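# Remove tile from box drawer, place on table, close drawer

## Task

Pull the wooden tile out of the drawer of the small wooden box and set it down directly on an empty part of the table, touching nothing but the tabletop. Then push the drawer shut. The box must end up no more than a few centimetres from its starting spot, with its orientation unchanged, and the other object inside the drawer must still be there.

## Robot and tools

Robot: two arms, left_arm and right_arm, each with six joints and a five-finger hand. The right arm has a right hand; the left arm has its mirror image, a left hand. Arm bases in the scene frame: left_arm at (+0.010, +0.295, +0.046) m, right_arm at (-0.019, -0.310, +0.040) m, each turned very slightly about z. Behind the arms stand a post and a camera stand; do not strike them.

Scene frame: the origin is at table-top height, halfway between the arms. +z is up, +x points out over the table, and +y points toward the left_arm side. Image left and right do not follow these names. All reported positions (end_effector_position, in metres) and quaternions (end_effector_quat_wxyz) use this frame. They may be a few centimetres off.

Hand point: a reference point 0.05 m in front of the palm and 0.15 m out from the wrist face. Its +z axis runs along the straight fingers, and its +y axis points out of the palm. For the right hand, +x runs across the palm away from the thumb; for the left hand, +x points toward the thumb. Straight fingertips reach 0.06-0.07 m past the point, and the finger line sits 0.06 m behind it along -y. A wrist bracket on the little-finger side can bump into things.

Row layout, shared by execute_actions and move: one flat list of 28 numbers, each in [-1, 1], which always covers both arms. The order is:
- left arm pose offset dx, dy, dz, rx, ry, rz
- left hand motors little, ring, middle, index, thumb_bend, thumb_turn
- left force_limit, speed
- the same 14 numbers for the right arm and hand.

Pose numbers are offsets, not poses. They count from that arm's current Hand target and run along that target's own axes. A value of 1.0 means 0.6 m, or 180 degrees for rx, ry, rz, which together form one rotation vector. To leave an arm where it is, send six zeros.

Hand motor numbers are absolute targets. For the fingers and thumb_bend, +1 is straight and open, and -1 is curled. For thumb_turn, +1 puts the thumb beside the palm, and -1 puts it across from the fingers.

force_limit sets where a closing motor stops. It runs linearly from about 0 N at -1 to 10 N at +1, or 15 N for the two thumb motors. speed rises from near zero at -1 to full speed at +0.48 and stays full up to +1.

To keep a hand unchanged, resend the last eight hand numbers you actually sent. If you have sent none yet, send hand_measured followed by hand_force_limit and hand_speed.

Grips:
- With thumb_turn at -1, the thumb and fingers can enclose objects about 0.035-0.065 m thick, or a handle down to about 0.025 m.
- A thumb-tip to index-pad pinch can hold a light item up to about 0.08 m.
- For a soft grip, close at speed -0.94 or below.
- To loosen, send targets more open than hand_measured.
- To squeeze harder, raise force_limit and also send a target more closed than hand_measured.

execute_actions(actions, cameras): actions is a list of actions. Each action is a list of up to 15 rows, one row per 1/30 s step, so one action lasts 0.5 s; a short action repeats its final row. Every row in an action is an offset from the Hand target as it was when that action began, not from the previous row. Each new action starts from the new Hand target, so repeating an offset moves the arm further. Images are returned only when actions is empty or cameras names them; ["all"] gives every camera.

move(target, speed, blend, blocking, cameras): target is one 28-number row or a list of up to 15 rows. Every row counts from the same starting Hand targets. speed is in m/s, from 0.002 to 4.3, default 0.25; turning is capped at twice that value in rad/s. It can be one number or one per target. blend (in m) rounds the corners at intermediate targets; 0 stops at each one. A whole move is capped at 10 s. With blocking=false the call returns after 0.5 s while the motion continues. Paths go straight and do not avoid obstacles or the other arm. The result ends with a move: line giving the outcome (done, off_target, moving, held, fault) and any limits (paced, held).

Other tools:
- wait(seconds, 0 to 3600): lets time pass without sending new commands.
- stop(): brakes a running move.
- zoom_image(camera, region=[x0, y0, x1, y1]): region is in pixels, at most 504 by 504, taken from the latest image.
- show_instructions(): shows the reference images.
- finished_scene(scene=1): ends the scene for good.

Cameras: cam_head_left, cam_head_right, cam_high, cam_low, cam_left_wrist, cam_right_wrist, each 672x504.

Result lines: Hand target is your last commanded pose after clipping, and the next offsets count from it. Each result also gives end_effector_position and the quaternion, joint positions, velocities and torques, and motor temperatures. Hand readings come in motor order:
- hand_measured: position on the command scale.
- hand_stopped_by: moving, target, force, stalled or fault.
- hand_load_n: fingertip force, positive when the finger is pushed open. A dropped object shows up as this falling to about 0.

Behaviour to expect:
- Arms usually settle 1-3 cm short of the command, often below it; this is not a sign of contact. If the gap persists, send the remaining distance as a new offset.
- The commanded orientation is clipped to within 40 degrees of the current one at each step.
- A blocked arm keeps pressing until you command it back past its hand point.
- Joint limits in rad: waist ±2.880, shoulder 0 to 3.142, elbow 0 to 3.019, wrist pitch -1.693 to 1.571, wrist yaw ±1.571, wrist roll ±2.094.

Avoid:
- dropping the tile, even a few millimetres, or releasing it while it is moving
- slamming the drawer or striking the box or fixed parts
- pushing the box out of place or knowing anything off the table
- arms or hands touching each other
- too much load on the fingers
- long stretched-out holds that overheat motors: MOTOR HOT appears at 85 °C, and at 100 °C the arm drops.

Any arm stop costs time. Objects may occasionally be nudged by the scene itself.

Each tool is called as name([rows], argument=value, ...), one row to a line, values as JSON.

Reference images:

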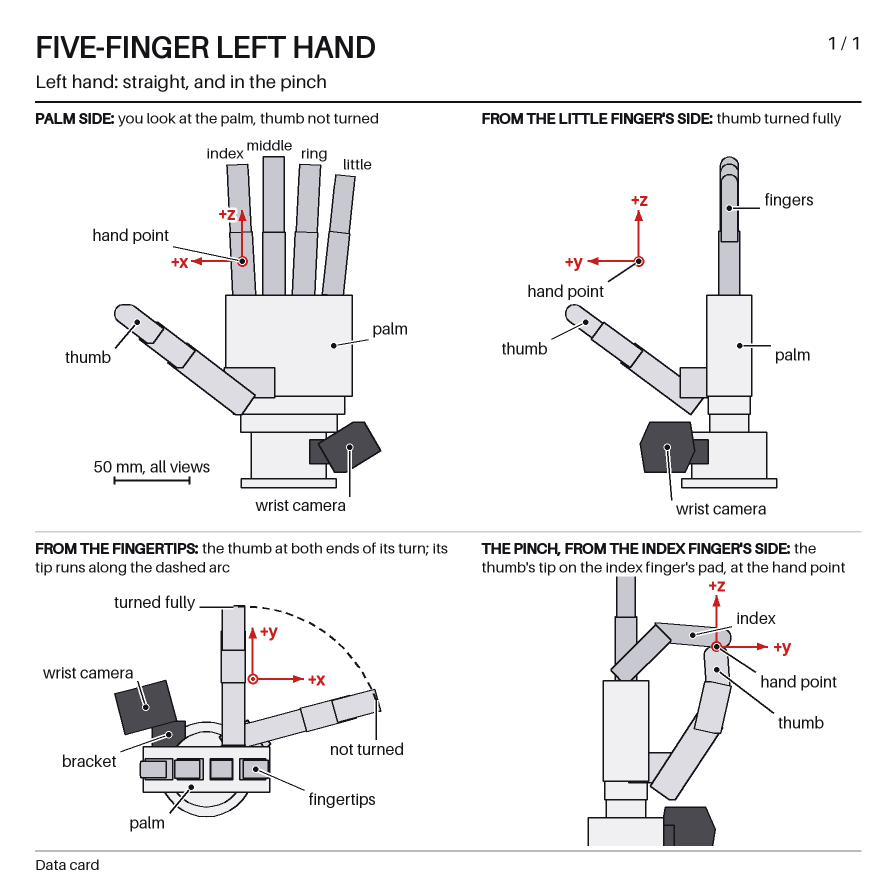

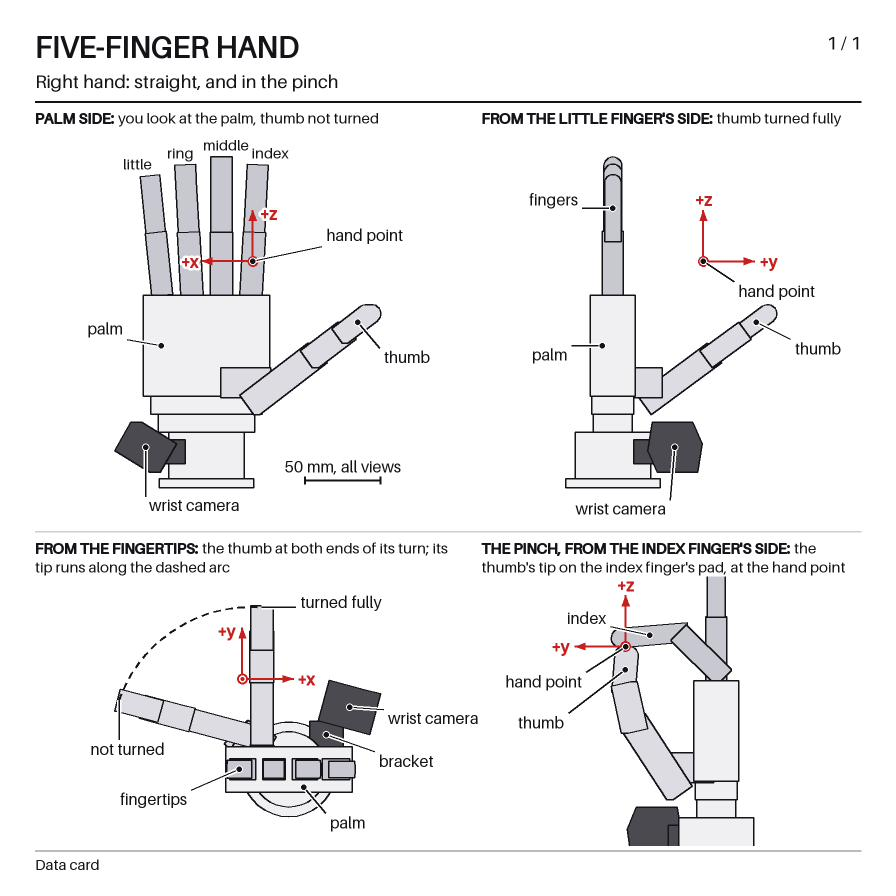

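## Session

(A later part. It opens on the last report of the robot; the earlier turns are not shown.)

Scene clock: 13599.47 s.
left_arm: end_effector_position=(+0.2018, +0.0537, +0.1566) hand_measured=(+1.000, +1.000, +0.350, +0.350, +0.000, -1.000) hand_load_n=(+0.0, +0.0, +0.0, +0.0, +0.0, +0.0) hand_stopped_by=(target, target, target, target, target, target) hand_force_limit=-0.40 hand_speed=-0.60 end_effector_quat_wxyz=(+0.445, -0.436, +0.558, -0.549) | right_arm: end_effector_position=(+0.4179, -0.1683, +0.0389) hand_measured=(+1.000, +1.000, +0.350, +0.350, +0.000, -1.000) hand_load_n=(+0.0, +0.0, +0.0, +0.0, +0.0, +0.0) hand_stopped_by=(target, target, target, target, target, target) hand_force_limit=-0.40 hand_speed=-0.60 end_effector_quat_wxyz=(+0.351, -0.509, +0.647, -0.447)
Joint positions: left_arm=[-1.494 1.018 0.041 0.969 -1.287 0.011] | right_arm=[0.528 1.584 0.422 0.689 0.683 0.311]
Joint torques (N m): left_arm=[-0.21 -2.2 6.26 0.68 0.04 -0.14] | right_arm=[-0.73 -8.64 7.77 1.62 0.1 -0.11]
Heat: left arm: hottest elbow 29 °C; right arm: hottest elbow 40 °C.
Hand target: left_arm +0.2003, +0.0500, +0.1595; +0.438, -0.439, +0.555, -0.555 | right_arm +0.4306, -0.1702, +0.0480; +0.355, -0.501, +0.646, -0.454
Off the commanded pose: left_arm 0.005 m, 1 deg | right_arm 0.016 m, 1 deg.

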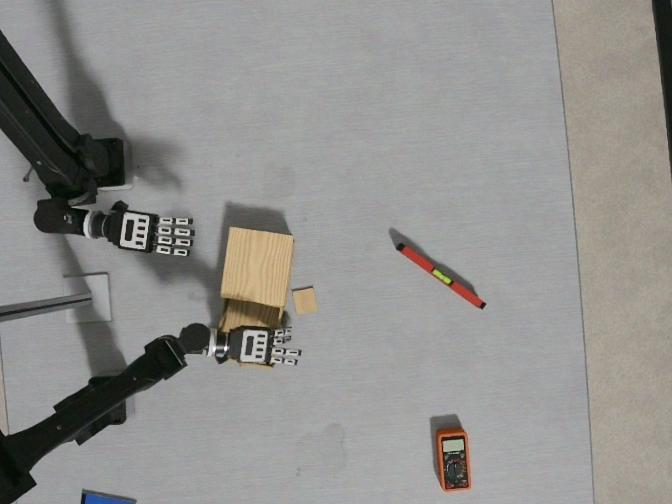

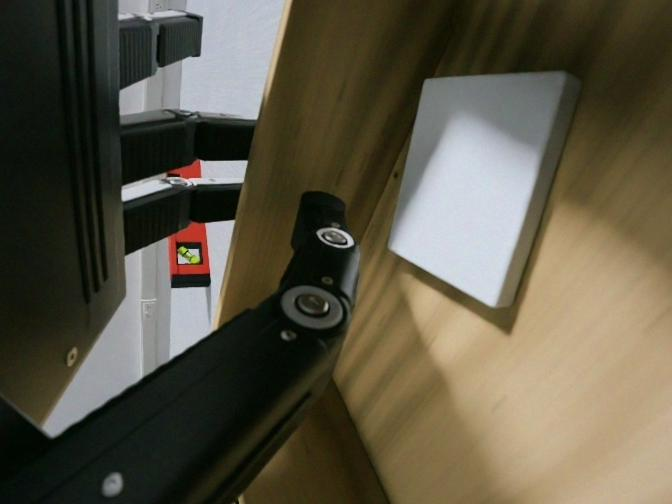

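execute_actions([
  [[0,0,0,0,0,0,1,1,0.35,0.35,0,-1,-0.4,-0.6,0,0,0.0,0,0,0,1,1,-0.25,-0.25,0,-1,-0.3,-0.92]],
  [[0,0,0,0,0,0,1,1,0.35,0.35,0,-1,-0.4,-0.6,0,0,0.0,0,0,0,1,1,-0.25,-0.25,0,-1,-0.3,-0.92]],
], cameras=["cam_high","cam_right_wrist"])

zoom_image(camera="cam_high", region=[200, 290, 320, 380])

Scene clock: 13615.50 s.
left_arm: end_effector_position=(+0.2018, +0.0537, +0.1566) hand_measured=(+1.000, +1.000, +0.350, +0.350, +0.000, -1.000) hand_load_n=(+0.0, +0.0, +0.0, +0.0, +0.0, +0.0) hand_stopped_by=(target, target, target, target, target, target) hand_force_limit=-0.40 hand_speed=-0.60 end_effector_quat_wxyz=(+0.445, -0.436, +0.558, -0.549) | right_arm: end_effector_position=(+0.4183, -0.1697, +0.0388) hand_measured=(+1.000, +1.000, -0.112, -0.104, +0.000, -1.000) hand_load_n=(+0.0, +0.0, +3.5, +3.5, +1.0, +0.0) hand_stopped_by=(target, target, force, force, target, target) hand_force_limit=-0.30 hand_speed=-0.92 end_effector_quat_wxyz=(+0.350, -0.508, +0.647, -0.448)
Joint positions: left_arm=[-1.494 1.018 0.041 0.969 -1.287 0.011] | right_arm=[0.525 1.584 0.422 0.689 0.683 0.31]
Joint torques (N m): left_arm=[-0.09 -2.26 6.34 0.68 0.04 -0.12] | right_arm=[-0.44 -8.64 7.76 1.63 0.1 -0.09]
Heat: left arm: hottest elbow 29 °C; right arm: hottest elbow 40 °C.
Hand target: left_arm +0.2003, +0.0500, +0.1595; +0.438, -0.439, +0.555, -0.555 | right_arm +0.4306, -0.1703, +0.0480; +0.355, -0.501, +0.646, -0.454
Off the commanded pose: left_arm 0.005 m, 1 deg | right_arm 0.015 m, 1 deg.

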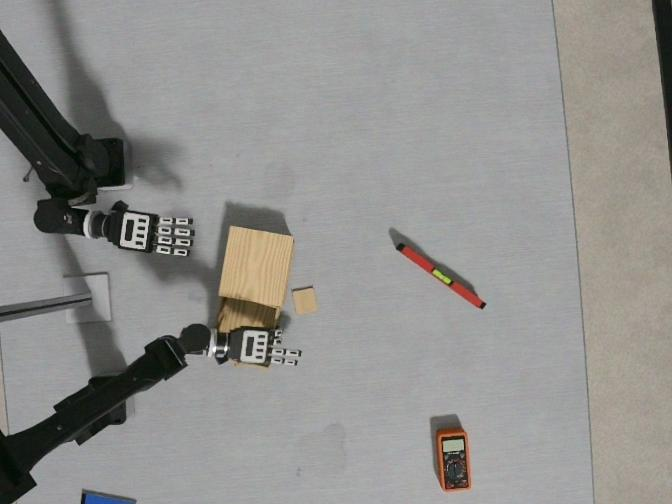

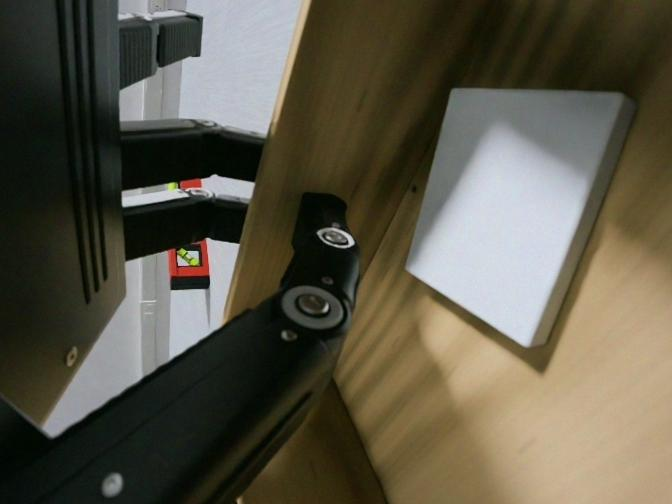

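Scaled by 4.200 from the camera's image (finer frame: 960x720).

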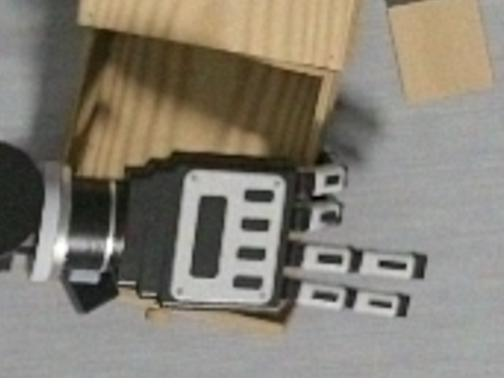

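zoom_image(camera="cam_high", region=[200, 215, 320, 315])

zoom_image(camera="cam_low", region=[220, 340, 460, 504])

Scaled by 4.200 from the camera's image (finer frame: 960x720).

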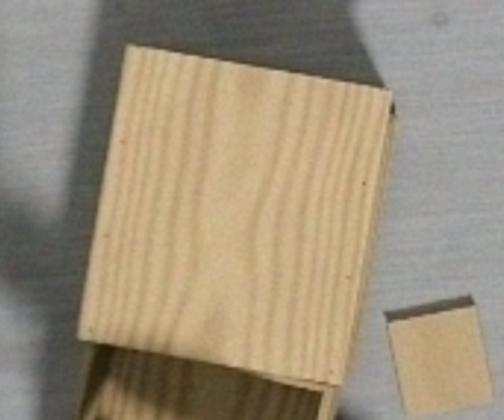

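This scene's latest camera images include none from cam_low. They are from: cam_high, cam_right_wrist. cam_low's image comes with the result of a call that names it in "cameras".

execute_actions([
  [[0,0,0,0,0,0,1,1,0.35,0.35,0,-1,-0.4,-0.6,0.0,-0.0094,-0.0034,0,0,0,1,1,-0.25,-0.25,0,-1,-0.3,-0.92]],
], cameras=["cam_high","cam_low","cam_head_left","cam_right_wrist"])

zoom_image(camera="cam_low", region=[340, 350, 500, 504])

Scene clock: 13638.73 s.
left_arm: end_effector_position=(+0.2018, +0.0537, +0.1566) hand_measured=(+1.000, +1.000, +0.350, +0.350, +0.000, -1.000) hand_load_n=(+0.0, +0.0, +0.0, +0.0, +0.5, +0.0) hand_stopped_by=(target, target, target, target, target, target) hand_force_limit=-0.40 hand_speed=-0.60 end_effector_quat_wxyz=(+0.445, -0.436, +0.558, -0.549) | right_arm: end_effector_position=(+0.4165, -0.1707, +0.0390) hand_measured=(+1.000, +1.000, -0.112, -0.104, +0.000, -1.000) hand_load_n=(+0.0, +0.0, +3.5, +3.5, +1.5, +0.0) hand_stopped_by=(target, target, force, force, target, target) hand_force_limit=-0.30 hand_speed=-0.92 end_effector_quat_wxyz=(+0.345, -0.511, +0.648, -0.447)
Joint positions: left_arm=[-1.494 1.018 0.041 0.969 -1.287 0.011] | right_arm=[0.525 1.574 0.422 0.667 0.683 0.31]
Joint torques (N m): left_arm=[-0.15 -2.14 6.31 0.69 0.05 -0.13] | right_arm=[-0.5 -9.7 8.05 1.46 0.11 -0.09]
Heat: left arm: hottest elbow 29 °C; right arm: hottest elbow 40 °C.
Hand target: left_arm +0.2003, +0.0500, +0.1595; +0.438, -0.439, +0.555, -0.555 | right_arm +0.4306, -0.1703, +0.0541; +0.355, -0.501, +0.646, -0.454
Off the commanded pose: left_arm 0.005 m, 1 deg | right_arm 0.021 m, 2 deg.
Images, in order (width x height): cam_head_left 672x504, cam_high 672x504, cam_low 672x504, cam_right_wrist 672x504.

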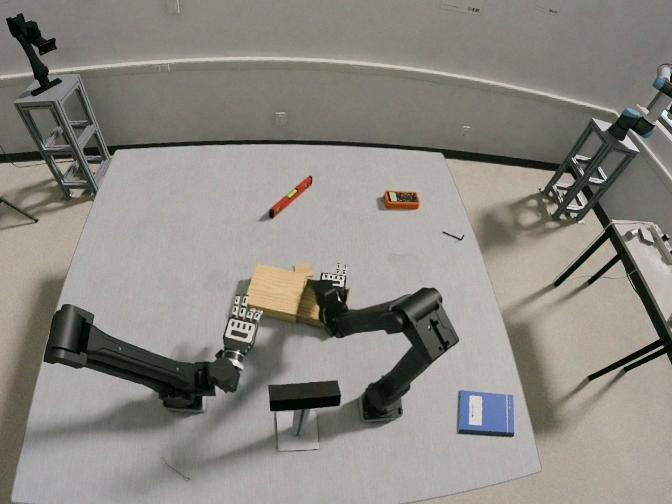

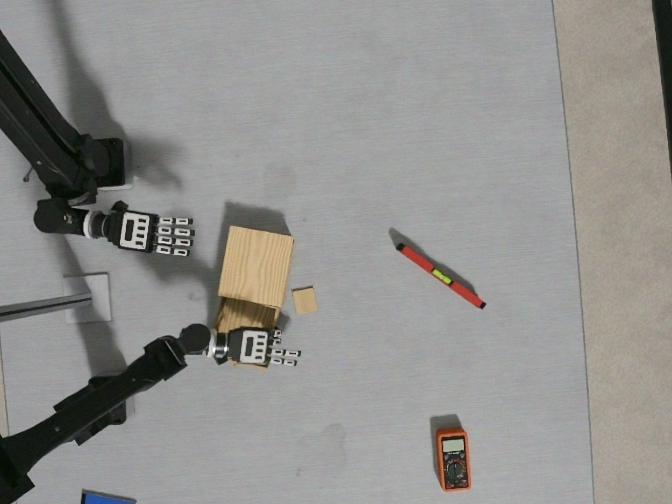

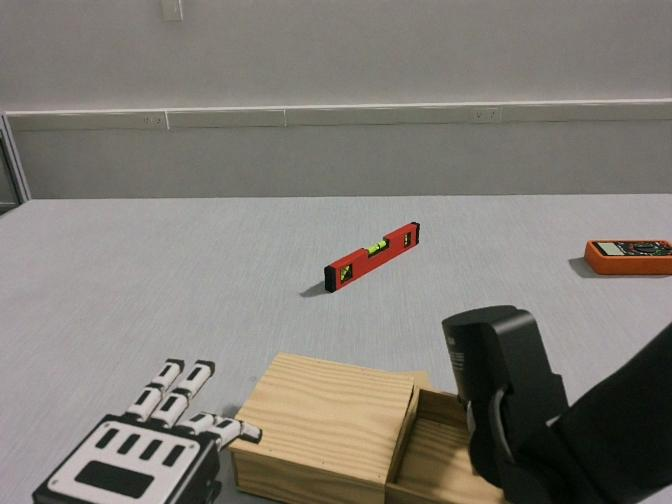

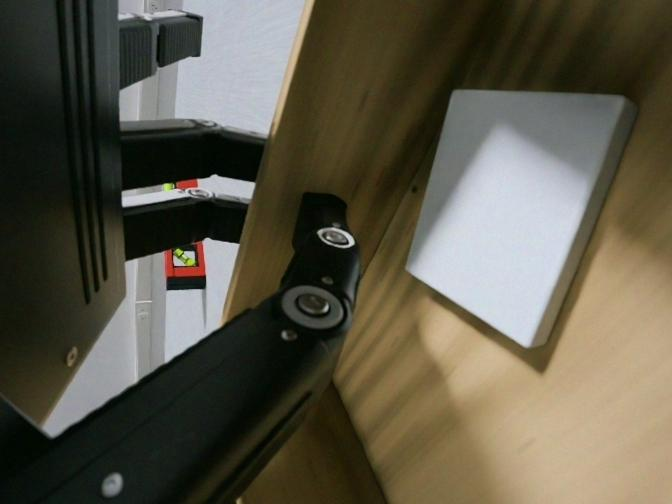

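Scaled by 3.150 from the camera's image (finer frame: 960x720).

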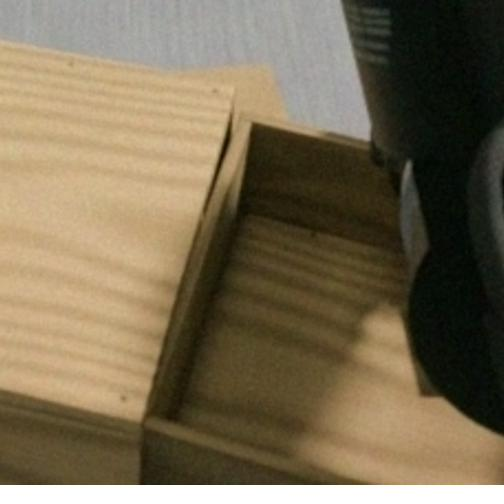

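zoom_image(camera="cam_low", region=[390, 365, 450, 425])

zoom_image(camera="cam_low", region=[360, 444, 420, 504])

Scaled by 8.400 from the camera's image (finer frame: 960x720).

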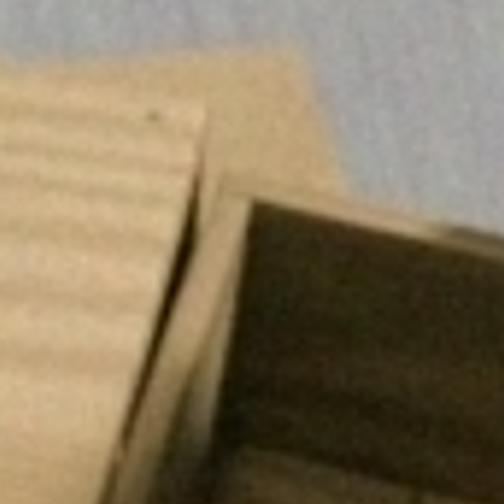

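Scaled by 8.400 from the camera's image (finer frame: 960x720).

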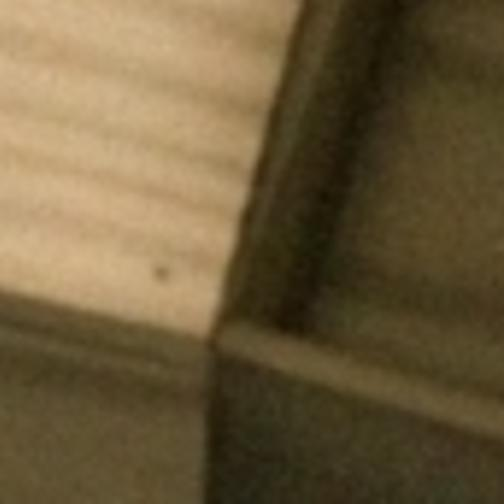

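execute_actions([
  [[0,0,0,0,0,0,1,1,0.35,0.35,0,-1,-0.4,-0.6,0.0032,-0.0081,-0.0167,0,0,0,1,1,-0.25,-0.25,0,-1,-0.3,-0.92]],
], cameras=["cam_low","cam_high"])

zoom_image(camera="cam_low", region=[340, 350, 500, 504])

Scene clock: 13661.17 s.
left_arm: end_effector_position=(+0.2018, +0.0537, +0.1566) hand_measured=(+1.000, +1.000, +0.350, +0.350, +0.000, -1.000) hand_load_n=(+0.0, +0.0, +0.0, -0.5, +0.5, +0.5) hand_stopped_by=(target, target, target, target, target, target) hand_force_limit=-0.40 hand_speed=-0.60 end_effector_quat_wxyz=(+0.445, -0.436, +0.558, -0.549) | right_arm: end_effector_position=(+0.4165, -0.1719, +0.0525) hand_measured=(+1.000, +1.000, -0.112, -0.104, +0.000, -1.000) hand_load_n=(+0.0, +0.0, +7.0, +2.5, +3.5, +0.0) hand_stopped_by=(target, target, force, force, target, target) hand_force_limit=-0.30 hand_speed=-0.92 end_effector_quat_wxyz=(+0.348, -0.507, +0.648, -0.450)
Joint positions: left_arm=[-1.494 1.018 0.041 0.969 -1.287 0.011] | right_arm=[0.525 1.524 0.422 0.628 0.689 0.31]
Joint torques (N m): left_arm=[-0.15 -2.2 6.32 0.7 0.03 -0.13] | right_arm=[0.32 -9 7.12 1.58 0.24 -0.02]
Heat: left arm: hottest elbow 29 °C; right arm: hottest elbow 40 °C.
Hand target: left_arm +0.2003, +0.0500, +0.1595; +0.438, -0.439, +0.555, -0.555 | right_arm +0.4226, -0.1702, +0.0620; +0.355, -0.501, +0.646, -0.453
Off the commanded pose: left_arm 0.005 m, 1 deg | right_arm 0.011 m, 1 deg.
Images, in order (width x height): cam_high 672x504, cam_low 672x504.

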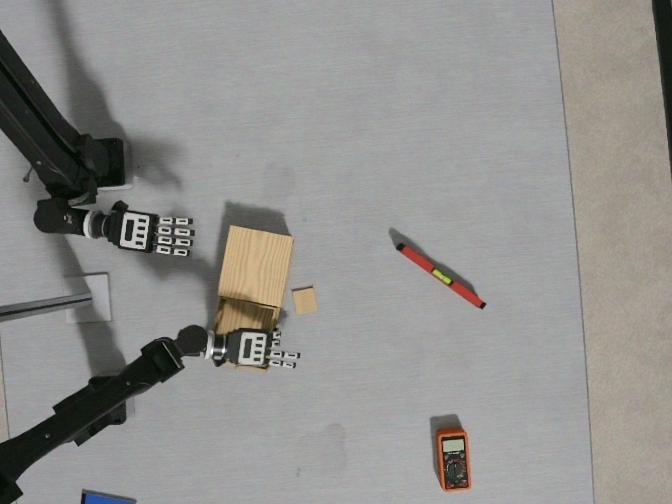

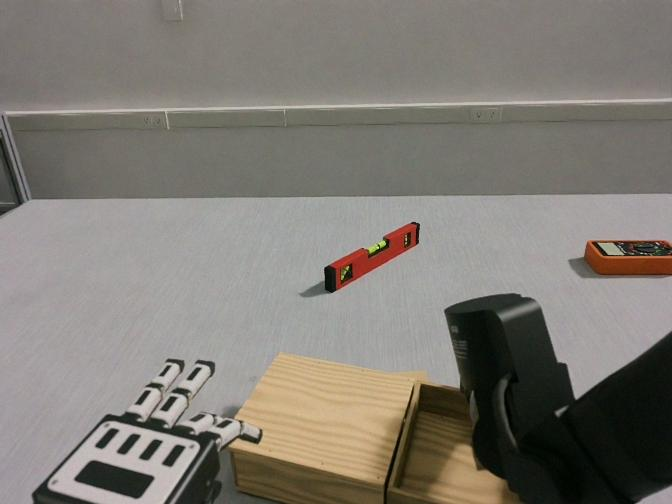

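Scaled by 3.150 from the camera's image (finer frame: 960x720).

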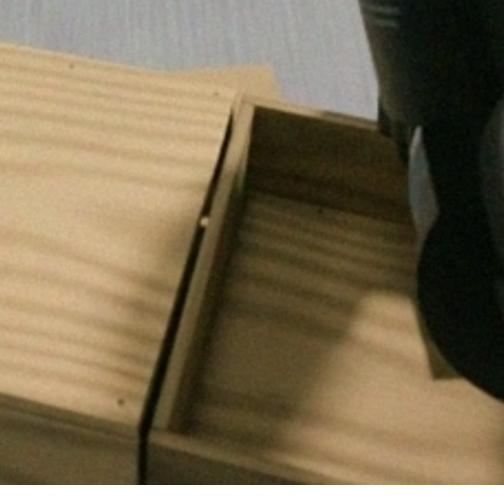

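zoom_image(camera="cam_high", region=[200, 280, 300, 380])

zoom_image(camera="cam_low", region=[360, 444, 420, 504])

Scaled by 5.040 from the camera's image (finer frame: 960x720).

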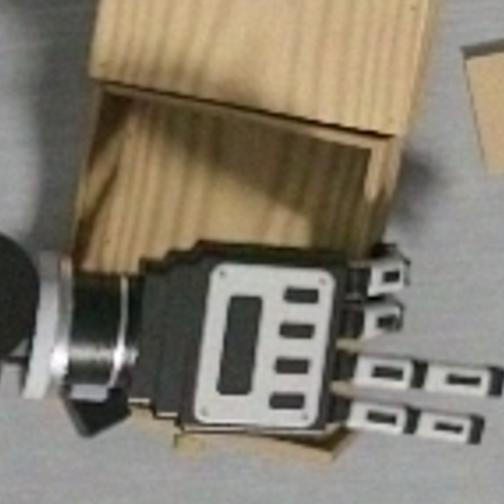

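Scaled by 8.400 from the camera's image (finer frame: 960x720).

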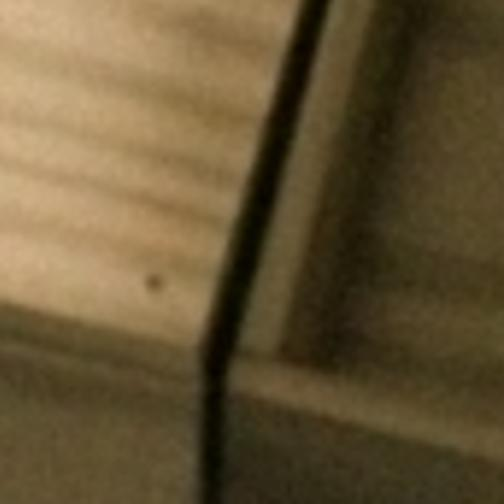

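zoom_image(camera="cam_high", region=[205, 285, 295, 375])

execute_actions(actions=[], cameras=["cam_head_left","cam_head_right","cam_left_wrist","cam_right_wrist"])

zoom_image(camera="cam_head_left", region=[240, 250, 370, 350])

zoom_image(camera="cam_head_right", region=[240, 250, 370, 350])

Scaled by 5.600 from the camera's image (finer frame: 960x720).

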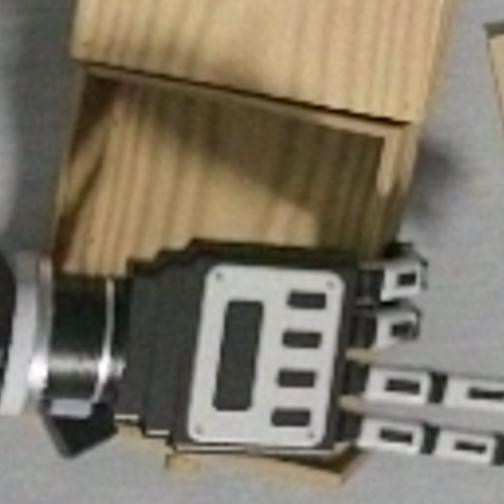

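Scene clock: 13832.70 s.
left_arm: end_effector_position=(+0.2018, +0.0537, +0.1566) hand_measured=(+1.000, +1.000, +0.350, +0.350, +0.000, -1.000) hand_load_n=(+0.0, +0.0, -0.5, -0.5, +0.0, +0.0) hand_stopped_by=(target, target, target, target, target, target) hand_force_limit=-0.40 hand_speed=-0.60 end_effector_quat_wxyz=(+0.445, -0.436, +0.558, -0.549) | right_arm: end_effector_position=(+0.4165, -0.1719, +0.0525) hand_measured=(+1.000, +1.000, -0.112, -0.104, +0.000, -1.000) hand_load_n=(+0.0, -0.5, +7.0, +2.0, +3.0, +0.0) hand_stopped_by=(target, target, force, force, target, target) hand_force_limit=-0.30 hand_speed=-0.92 end_effector_quat_wxyz=(+0.348, -0.507, +0.648, -0.450)
Joint positions: left_arm=[-1.494 1.018 0.041 0.969 -1.287 0.011] | right_arm=[0.525 1.524 0.422 0.628 0.689 0.31]
Joint velocities: within noise
Joint torques (N m): left_arm=[-0.15 -2.32 6.31 0.7 0.03 -0.14] | right_arm=[0.26 -9 7.2 1.58 0.23 -0.02]
Motor temperatures (°C): left_arm=[26 27 29 27 25 29] | right_arm=[29 32 39 25 26 29]
Heat: left arm: hottest elbow 29 °C; right arm: hottest elbow 39 °C.
Hand target: left_arm +0.2003, +0.0500, +0.1595; +0.438, -0.439, +0.555, -0.555 | right_arm +0.4226, -0.1702, +0.0620; +0.355, -0.501, +0.646, -0.453
Off the commanded pose: left_arm 0.005 m, 1 deg | right_arm 0.011 m, 1 deg.
Images, in order (width x height): cam_head_left 672x504, cam_head_right 672x504, cam_left_wrist 672x504, cam_right_wrist 672x504.

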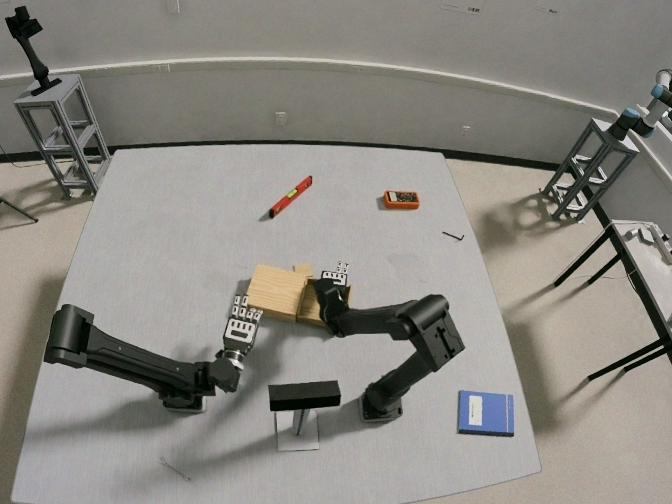

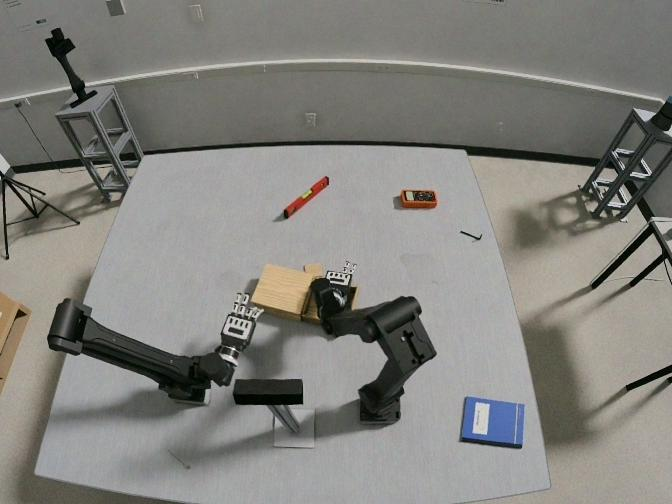

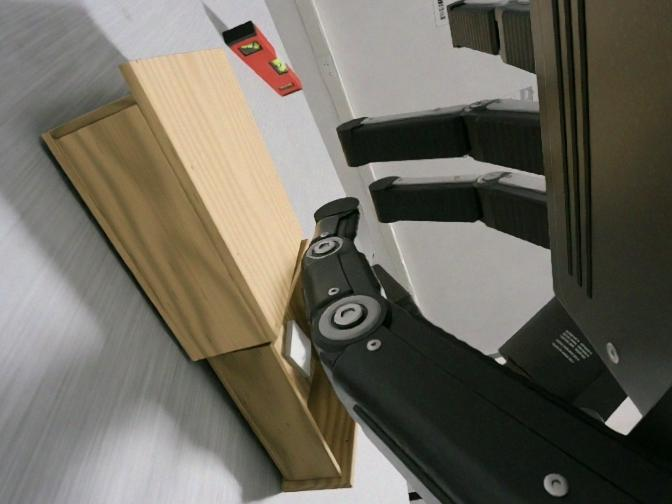

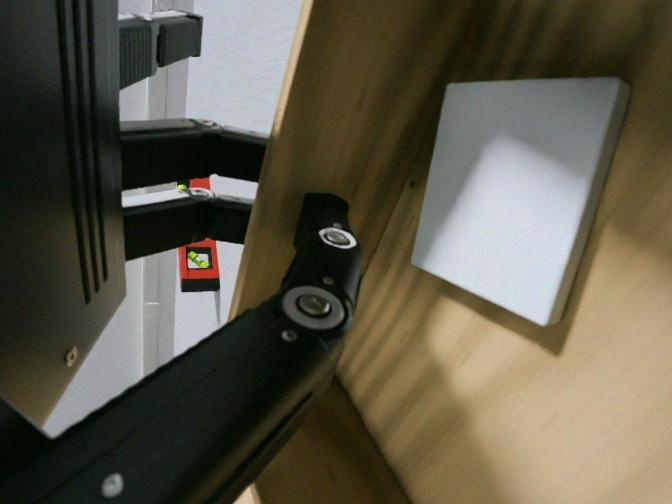

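Scaled by 3.877 from the camera's image (finer frame: 960x720).

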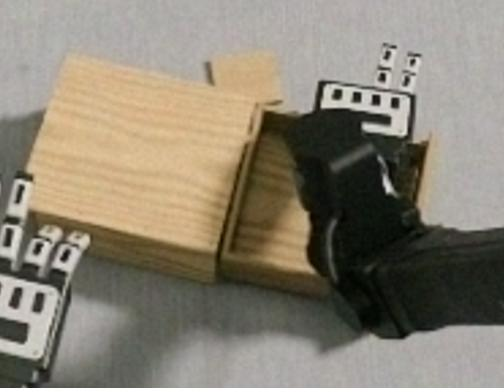

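Scaled by 3.877 from the camera's image (finer frame: 960x720).

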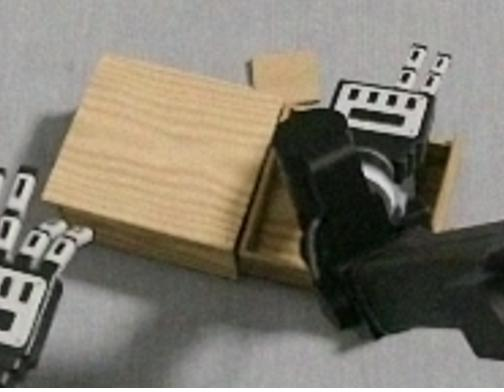

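zoom_image(camera="cam_left_wrist", region=[170, 310, 310, 415])

zoom_image(camera="cam_left_wrist", region=[240, 390, 380, 504])

zoom_image(camera="cam_left_wrist", region=[250, 220, 350, 360])

Scaled by 3.600 from the camera's image (finer frame: 960x720).

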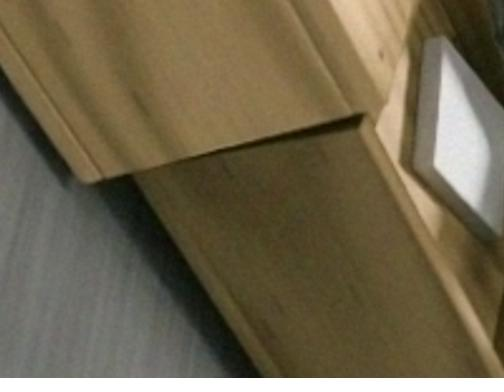

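Scaled by 3.600 from the camera's image (finer frame: 960x720).

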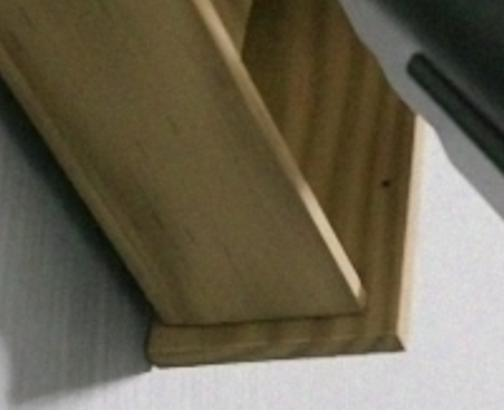

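Scaled by 3.600 from the camera's image (finer frame: 960x720).

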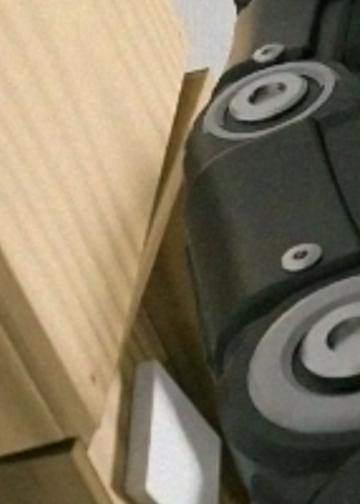

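execute_actions(actions=[], cameras=["cam_high","cam_low","cam_left_wrist"])

zoom_image(camera="cam_high", region=[260, 290, 295, 325])

zoom_image(camera="cam_high", region=[205, 280, 240, 315])

zoom_image(camera="cam_low", region=[390, 365, 450, 425])

Scene clock: 13875.13 s.
left_arm: end_effector_position=(+0.2018, +0.0537, +0.1566) hand_measured=(+1.000, +1.000, +0.350, +0.350, +0.000, -1.000) hand_load_n=(+0.0, +0.0, +0.0, +0.0, +0.5, +0.0) hand_stopped_by=(target, target, target, target, target, target) hand_force_limit=-0.40 hand_speed=-0.60 end_effector_quat_wxyz=(+0.445, -0.436, +0.558, -0.549) | right_arm: end_effector_position=(+0.4165, -0.1719, +0.0525) hand_measured=(+1.000, +1.000, -0.112, -0.104, +0.000, -1.000) hand_load_n=(+0.0, +0.0, +7.0, +2.0, +3.0, +0.0) hand_stopped_by=(target, target, force, force, target, target) hand_force_limit=-0.30 hand_speed=-0.92 end_effector_quat_wxyz=(+0.348, -0.507, +0.648, -0.450)
Joint positions: left_arm=[-1.494 1.018 0.041 0.969 -1.287 0.011] | right_arm=[0.525 1.524 0.422 0.628 0.689 0.31]
Joint velocities: within noise
Joint torques (N m): left_arm=[-0.09 -2.32 6.28 0.68 0.04 -0.12] | right_arm=[0.38 -9 7.23 1.57 0.23 -0.02]
Motor temperatures (°C): left_arm=[26 27 29 27 25 29] | right_arm=[29 32 39 25 26 29]
Heat: left arm: hottest elbow 29 °C; right arm: hottest elbow 39 °C.
Hand target: left_arm +0.2003, +0.0500, +0.1595; +0.438, -0.439, +0.555, -0.555 | right_arm +0.4226, -0.1702, +0.0620; +0.355, -0.501, +0.646, -0.453
Off the commanded pose: left_arm 0.005 m, 1 deg | right_arm 0.011 m, 1 deg.
Images, in order (width x height): cam_high 672x504, cam_low 672x504, cam_left_wrist 672x504.

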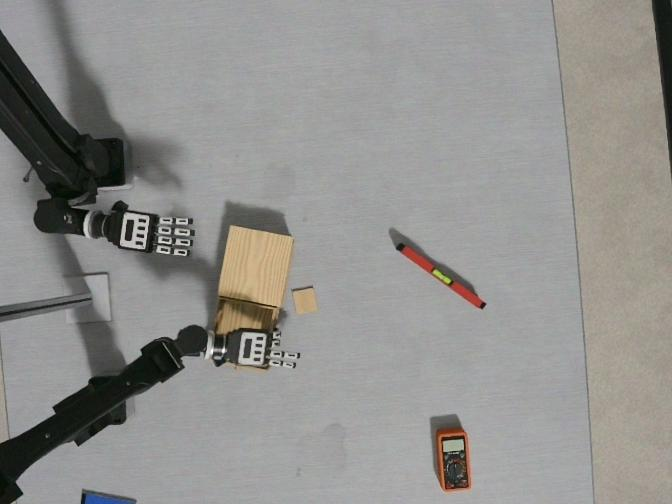

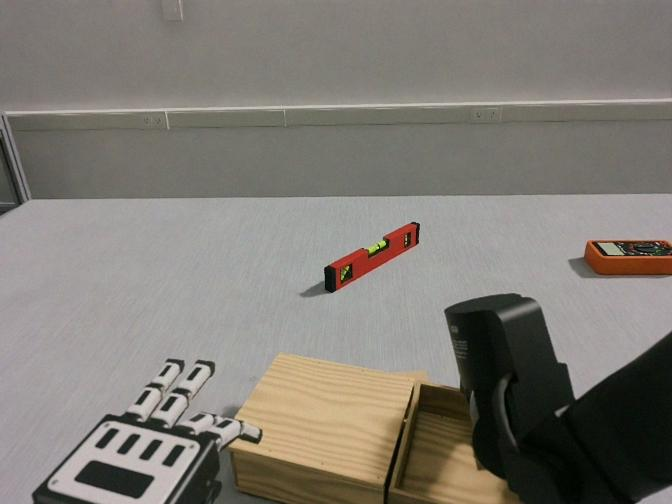

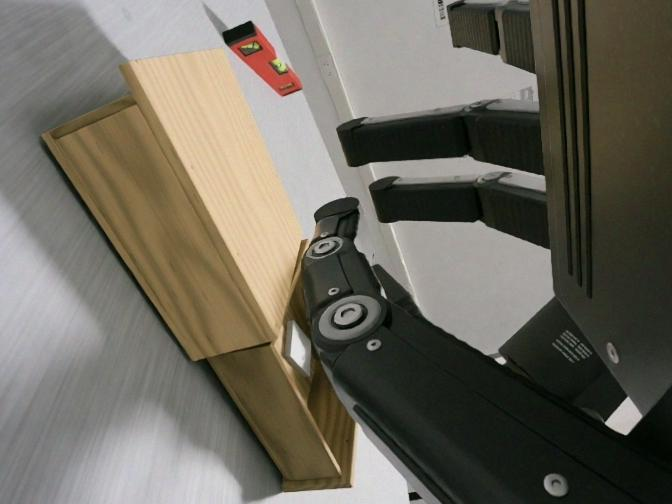

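Scaled by 14.400 from the camera's image (finer frame: 960x720).

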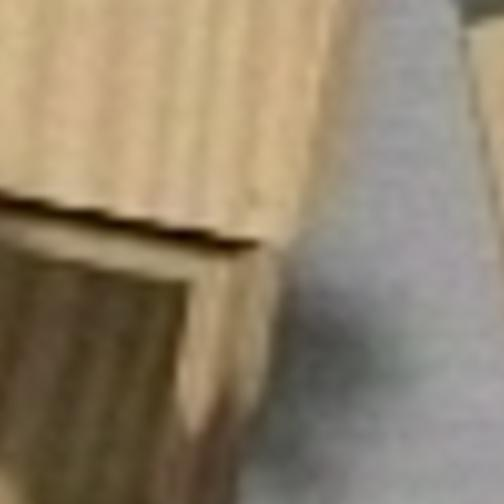

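Scaled by 14.400 from the camera's image (finer frame: 960x720).

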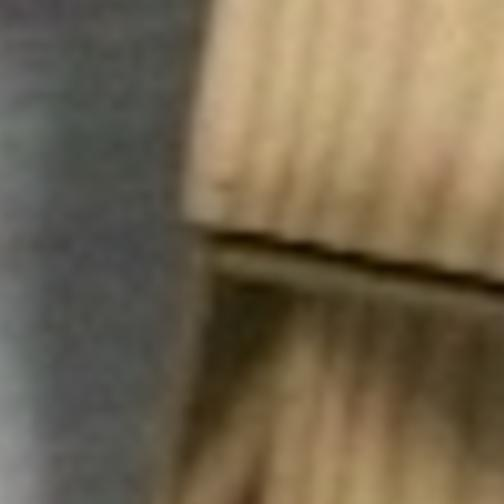

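Scaled by 8.400 from the camera's image (finer frame: 960x720).

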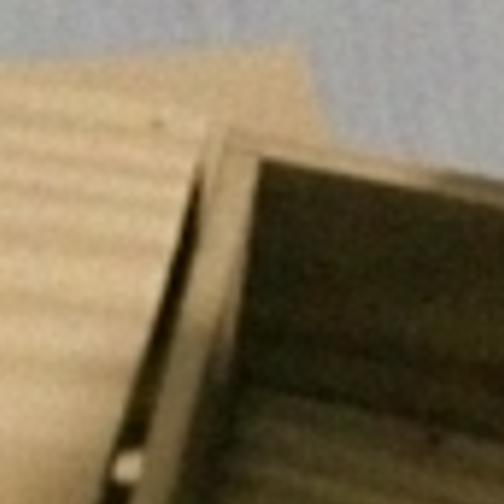

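execute_actions([
  [[0,0,0,0,0,0,1,1,0.35,0.35,0,-1,-0.4,-0.6,0.0,0.0157,0.0057,0,0,0,1,1,-0.25,-0.25,0,-1,-0.3,-0.92]],
])

Scene clock: 13907.33 s.
left_arm: end_effector_position=(+0.2018, +0.0537, +0.1566) hand_measured=(+1.000, +1.000, +0.350, +0.350, +0.000, -1.000) hand_load_n=(+0.0, +0.0, +0.0, +0.0, +0.5, +0.0) hand_stopped_by=(target, target, target, target, target, target) hand_force_limit=-0.40 hand_speed=-0.60 end_effector_quat_wxyz=(+0.445, -0.436, +0.558, -0.549) | right_arm: end_effector_position=(+0.4172, -0.1716, +0.0468) hand_measured=(+1.000, +1.000, -0.112, -0.104, +0.000, -1.000) hand_load_n=(+0.0, +0.0, +6.5, +2.0, +2.0, +0.0) hand_stopped_by=(target, target, force, force, target, target) hand_force_limit=-0.30 hand_speed=-0.92 end_effector_quat_wxyz=(+0.348, -0.507, +0.648, -0.450)
Joint positions: left_arm=[-1.494 1.018 0.041 0.969 -1.287 0.011] | right_arm=[0.525 1.549 0.422 0.652 0.689 0.31]
Joint torques (N m): left_arm=[-0.09 -2.26 6.27 0.68 0.03 -0.13] | right_arm=[0.32 -7.82 6.61 2.45 0.23 -0.02]
Heat: left arm: hottest elbow 29 °C; right arm: hottest elbow 39 °C.
Hand target: left_arm +0.2003, +0.0500, +0.1595; +0.438, -0.439, +0.555, -0.555 | right_arm +0.4227, -0.1702, +0.0520; +0.355, -0.501, +0.646, -0.453
Off the commanded pose: left_arm 0.005 m, 1 deg | right_arm 0.008 m, 1 deg.


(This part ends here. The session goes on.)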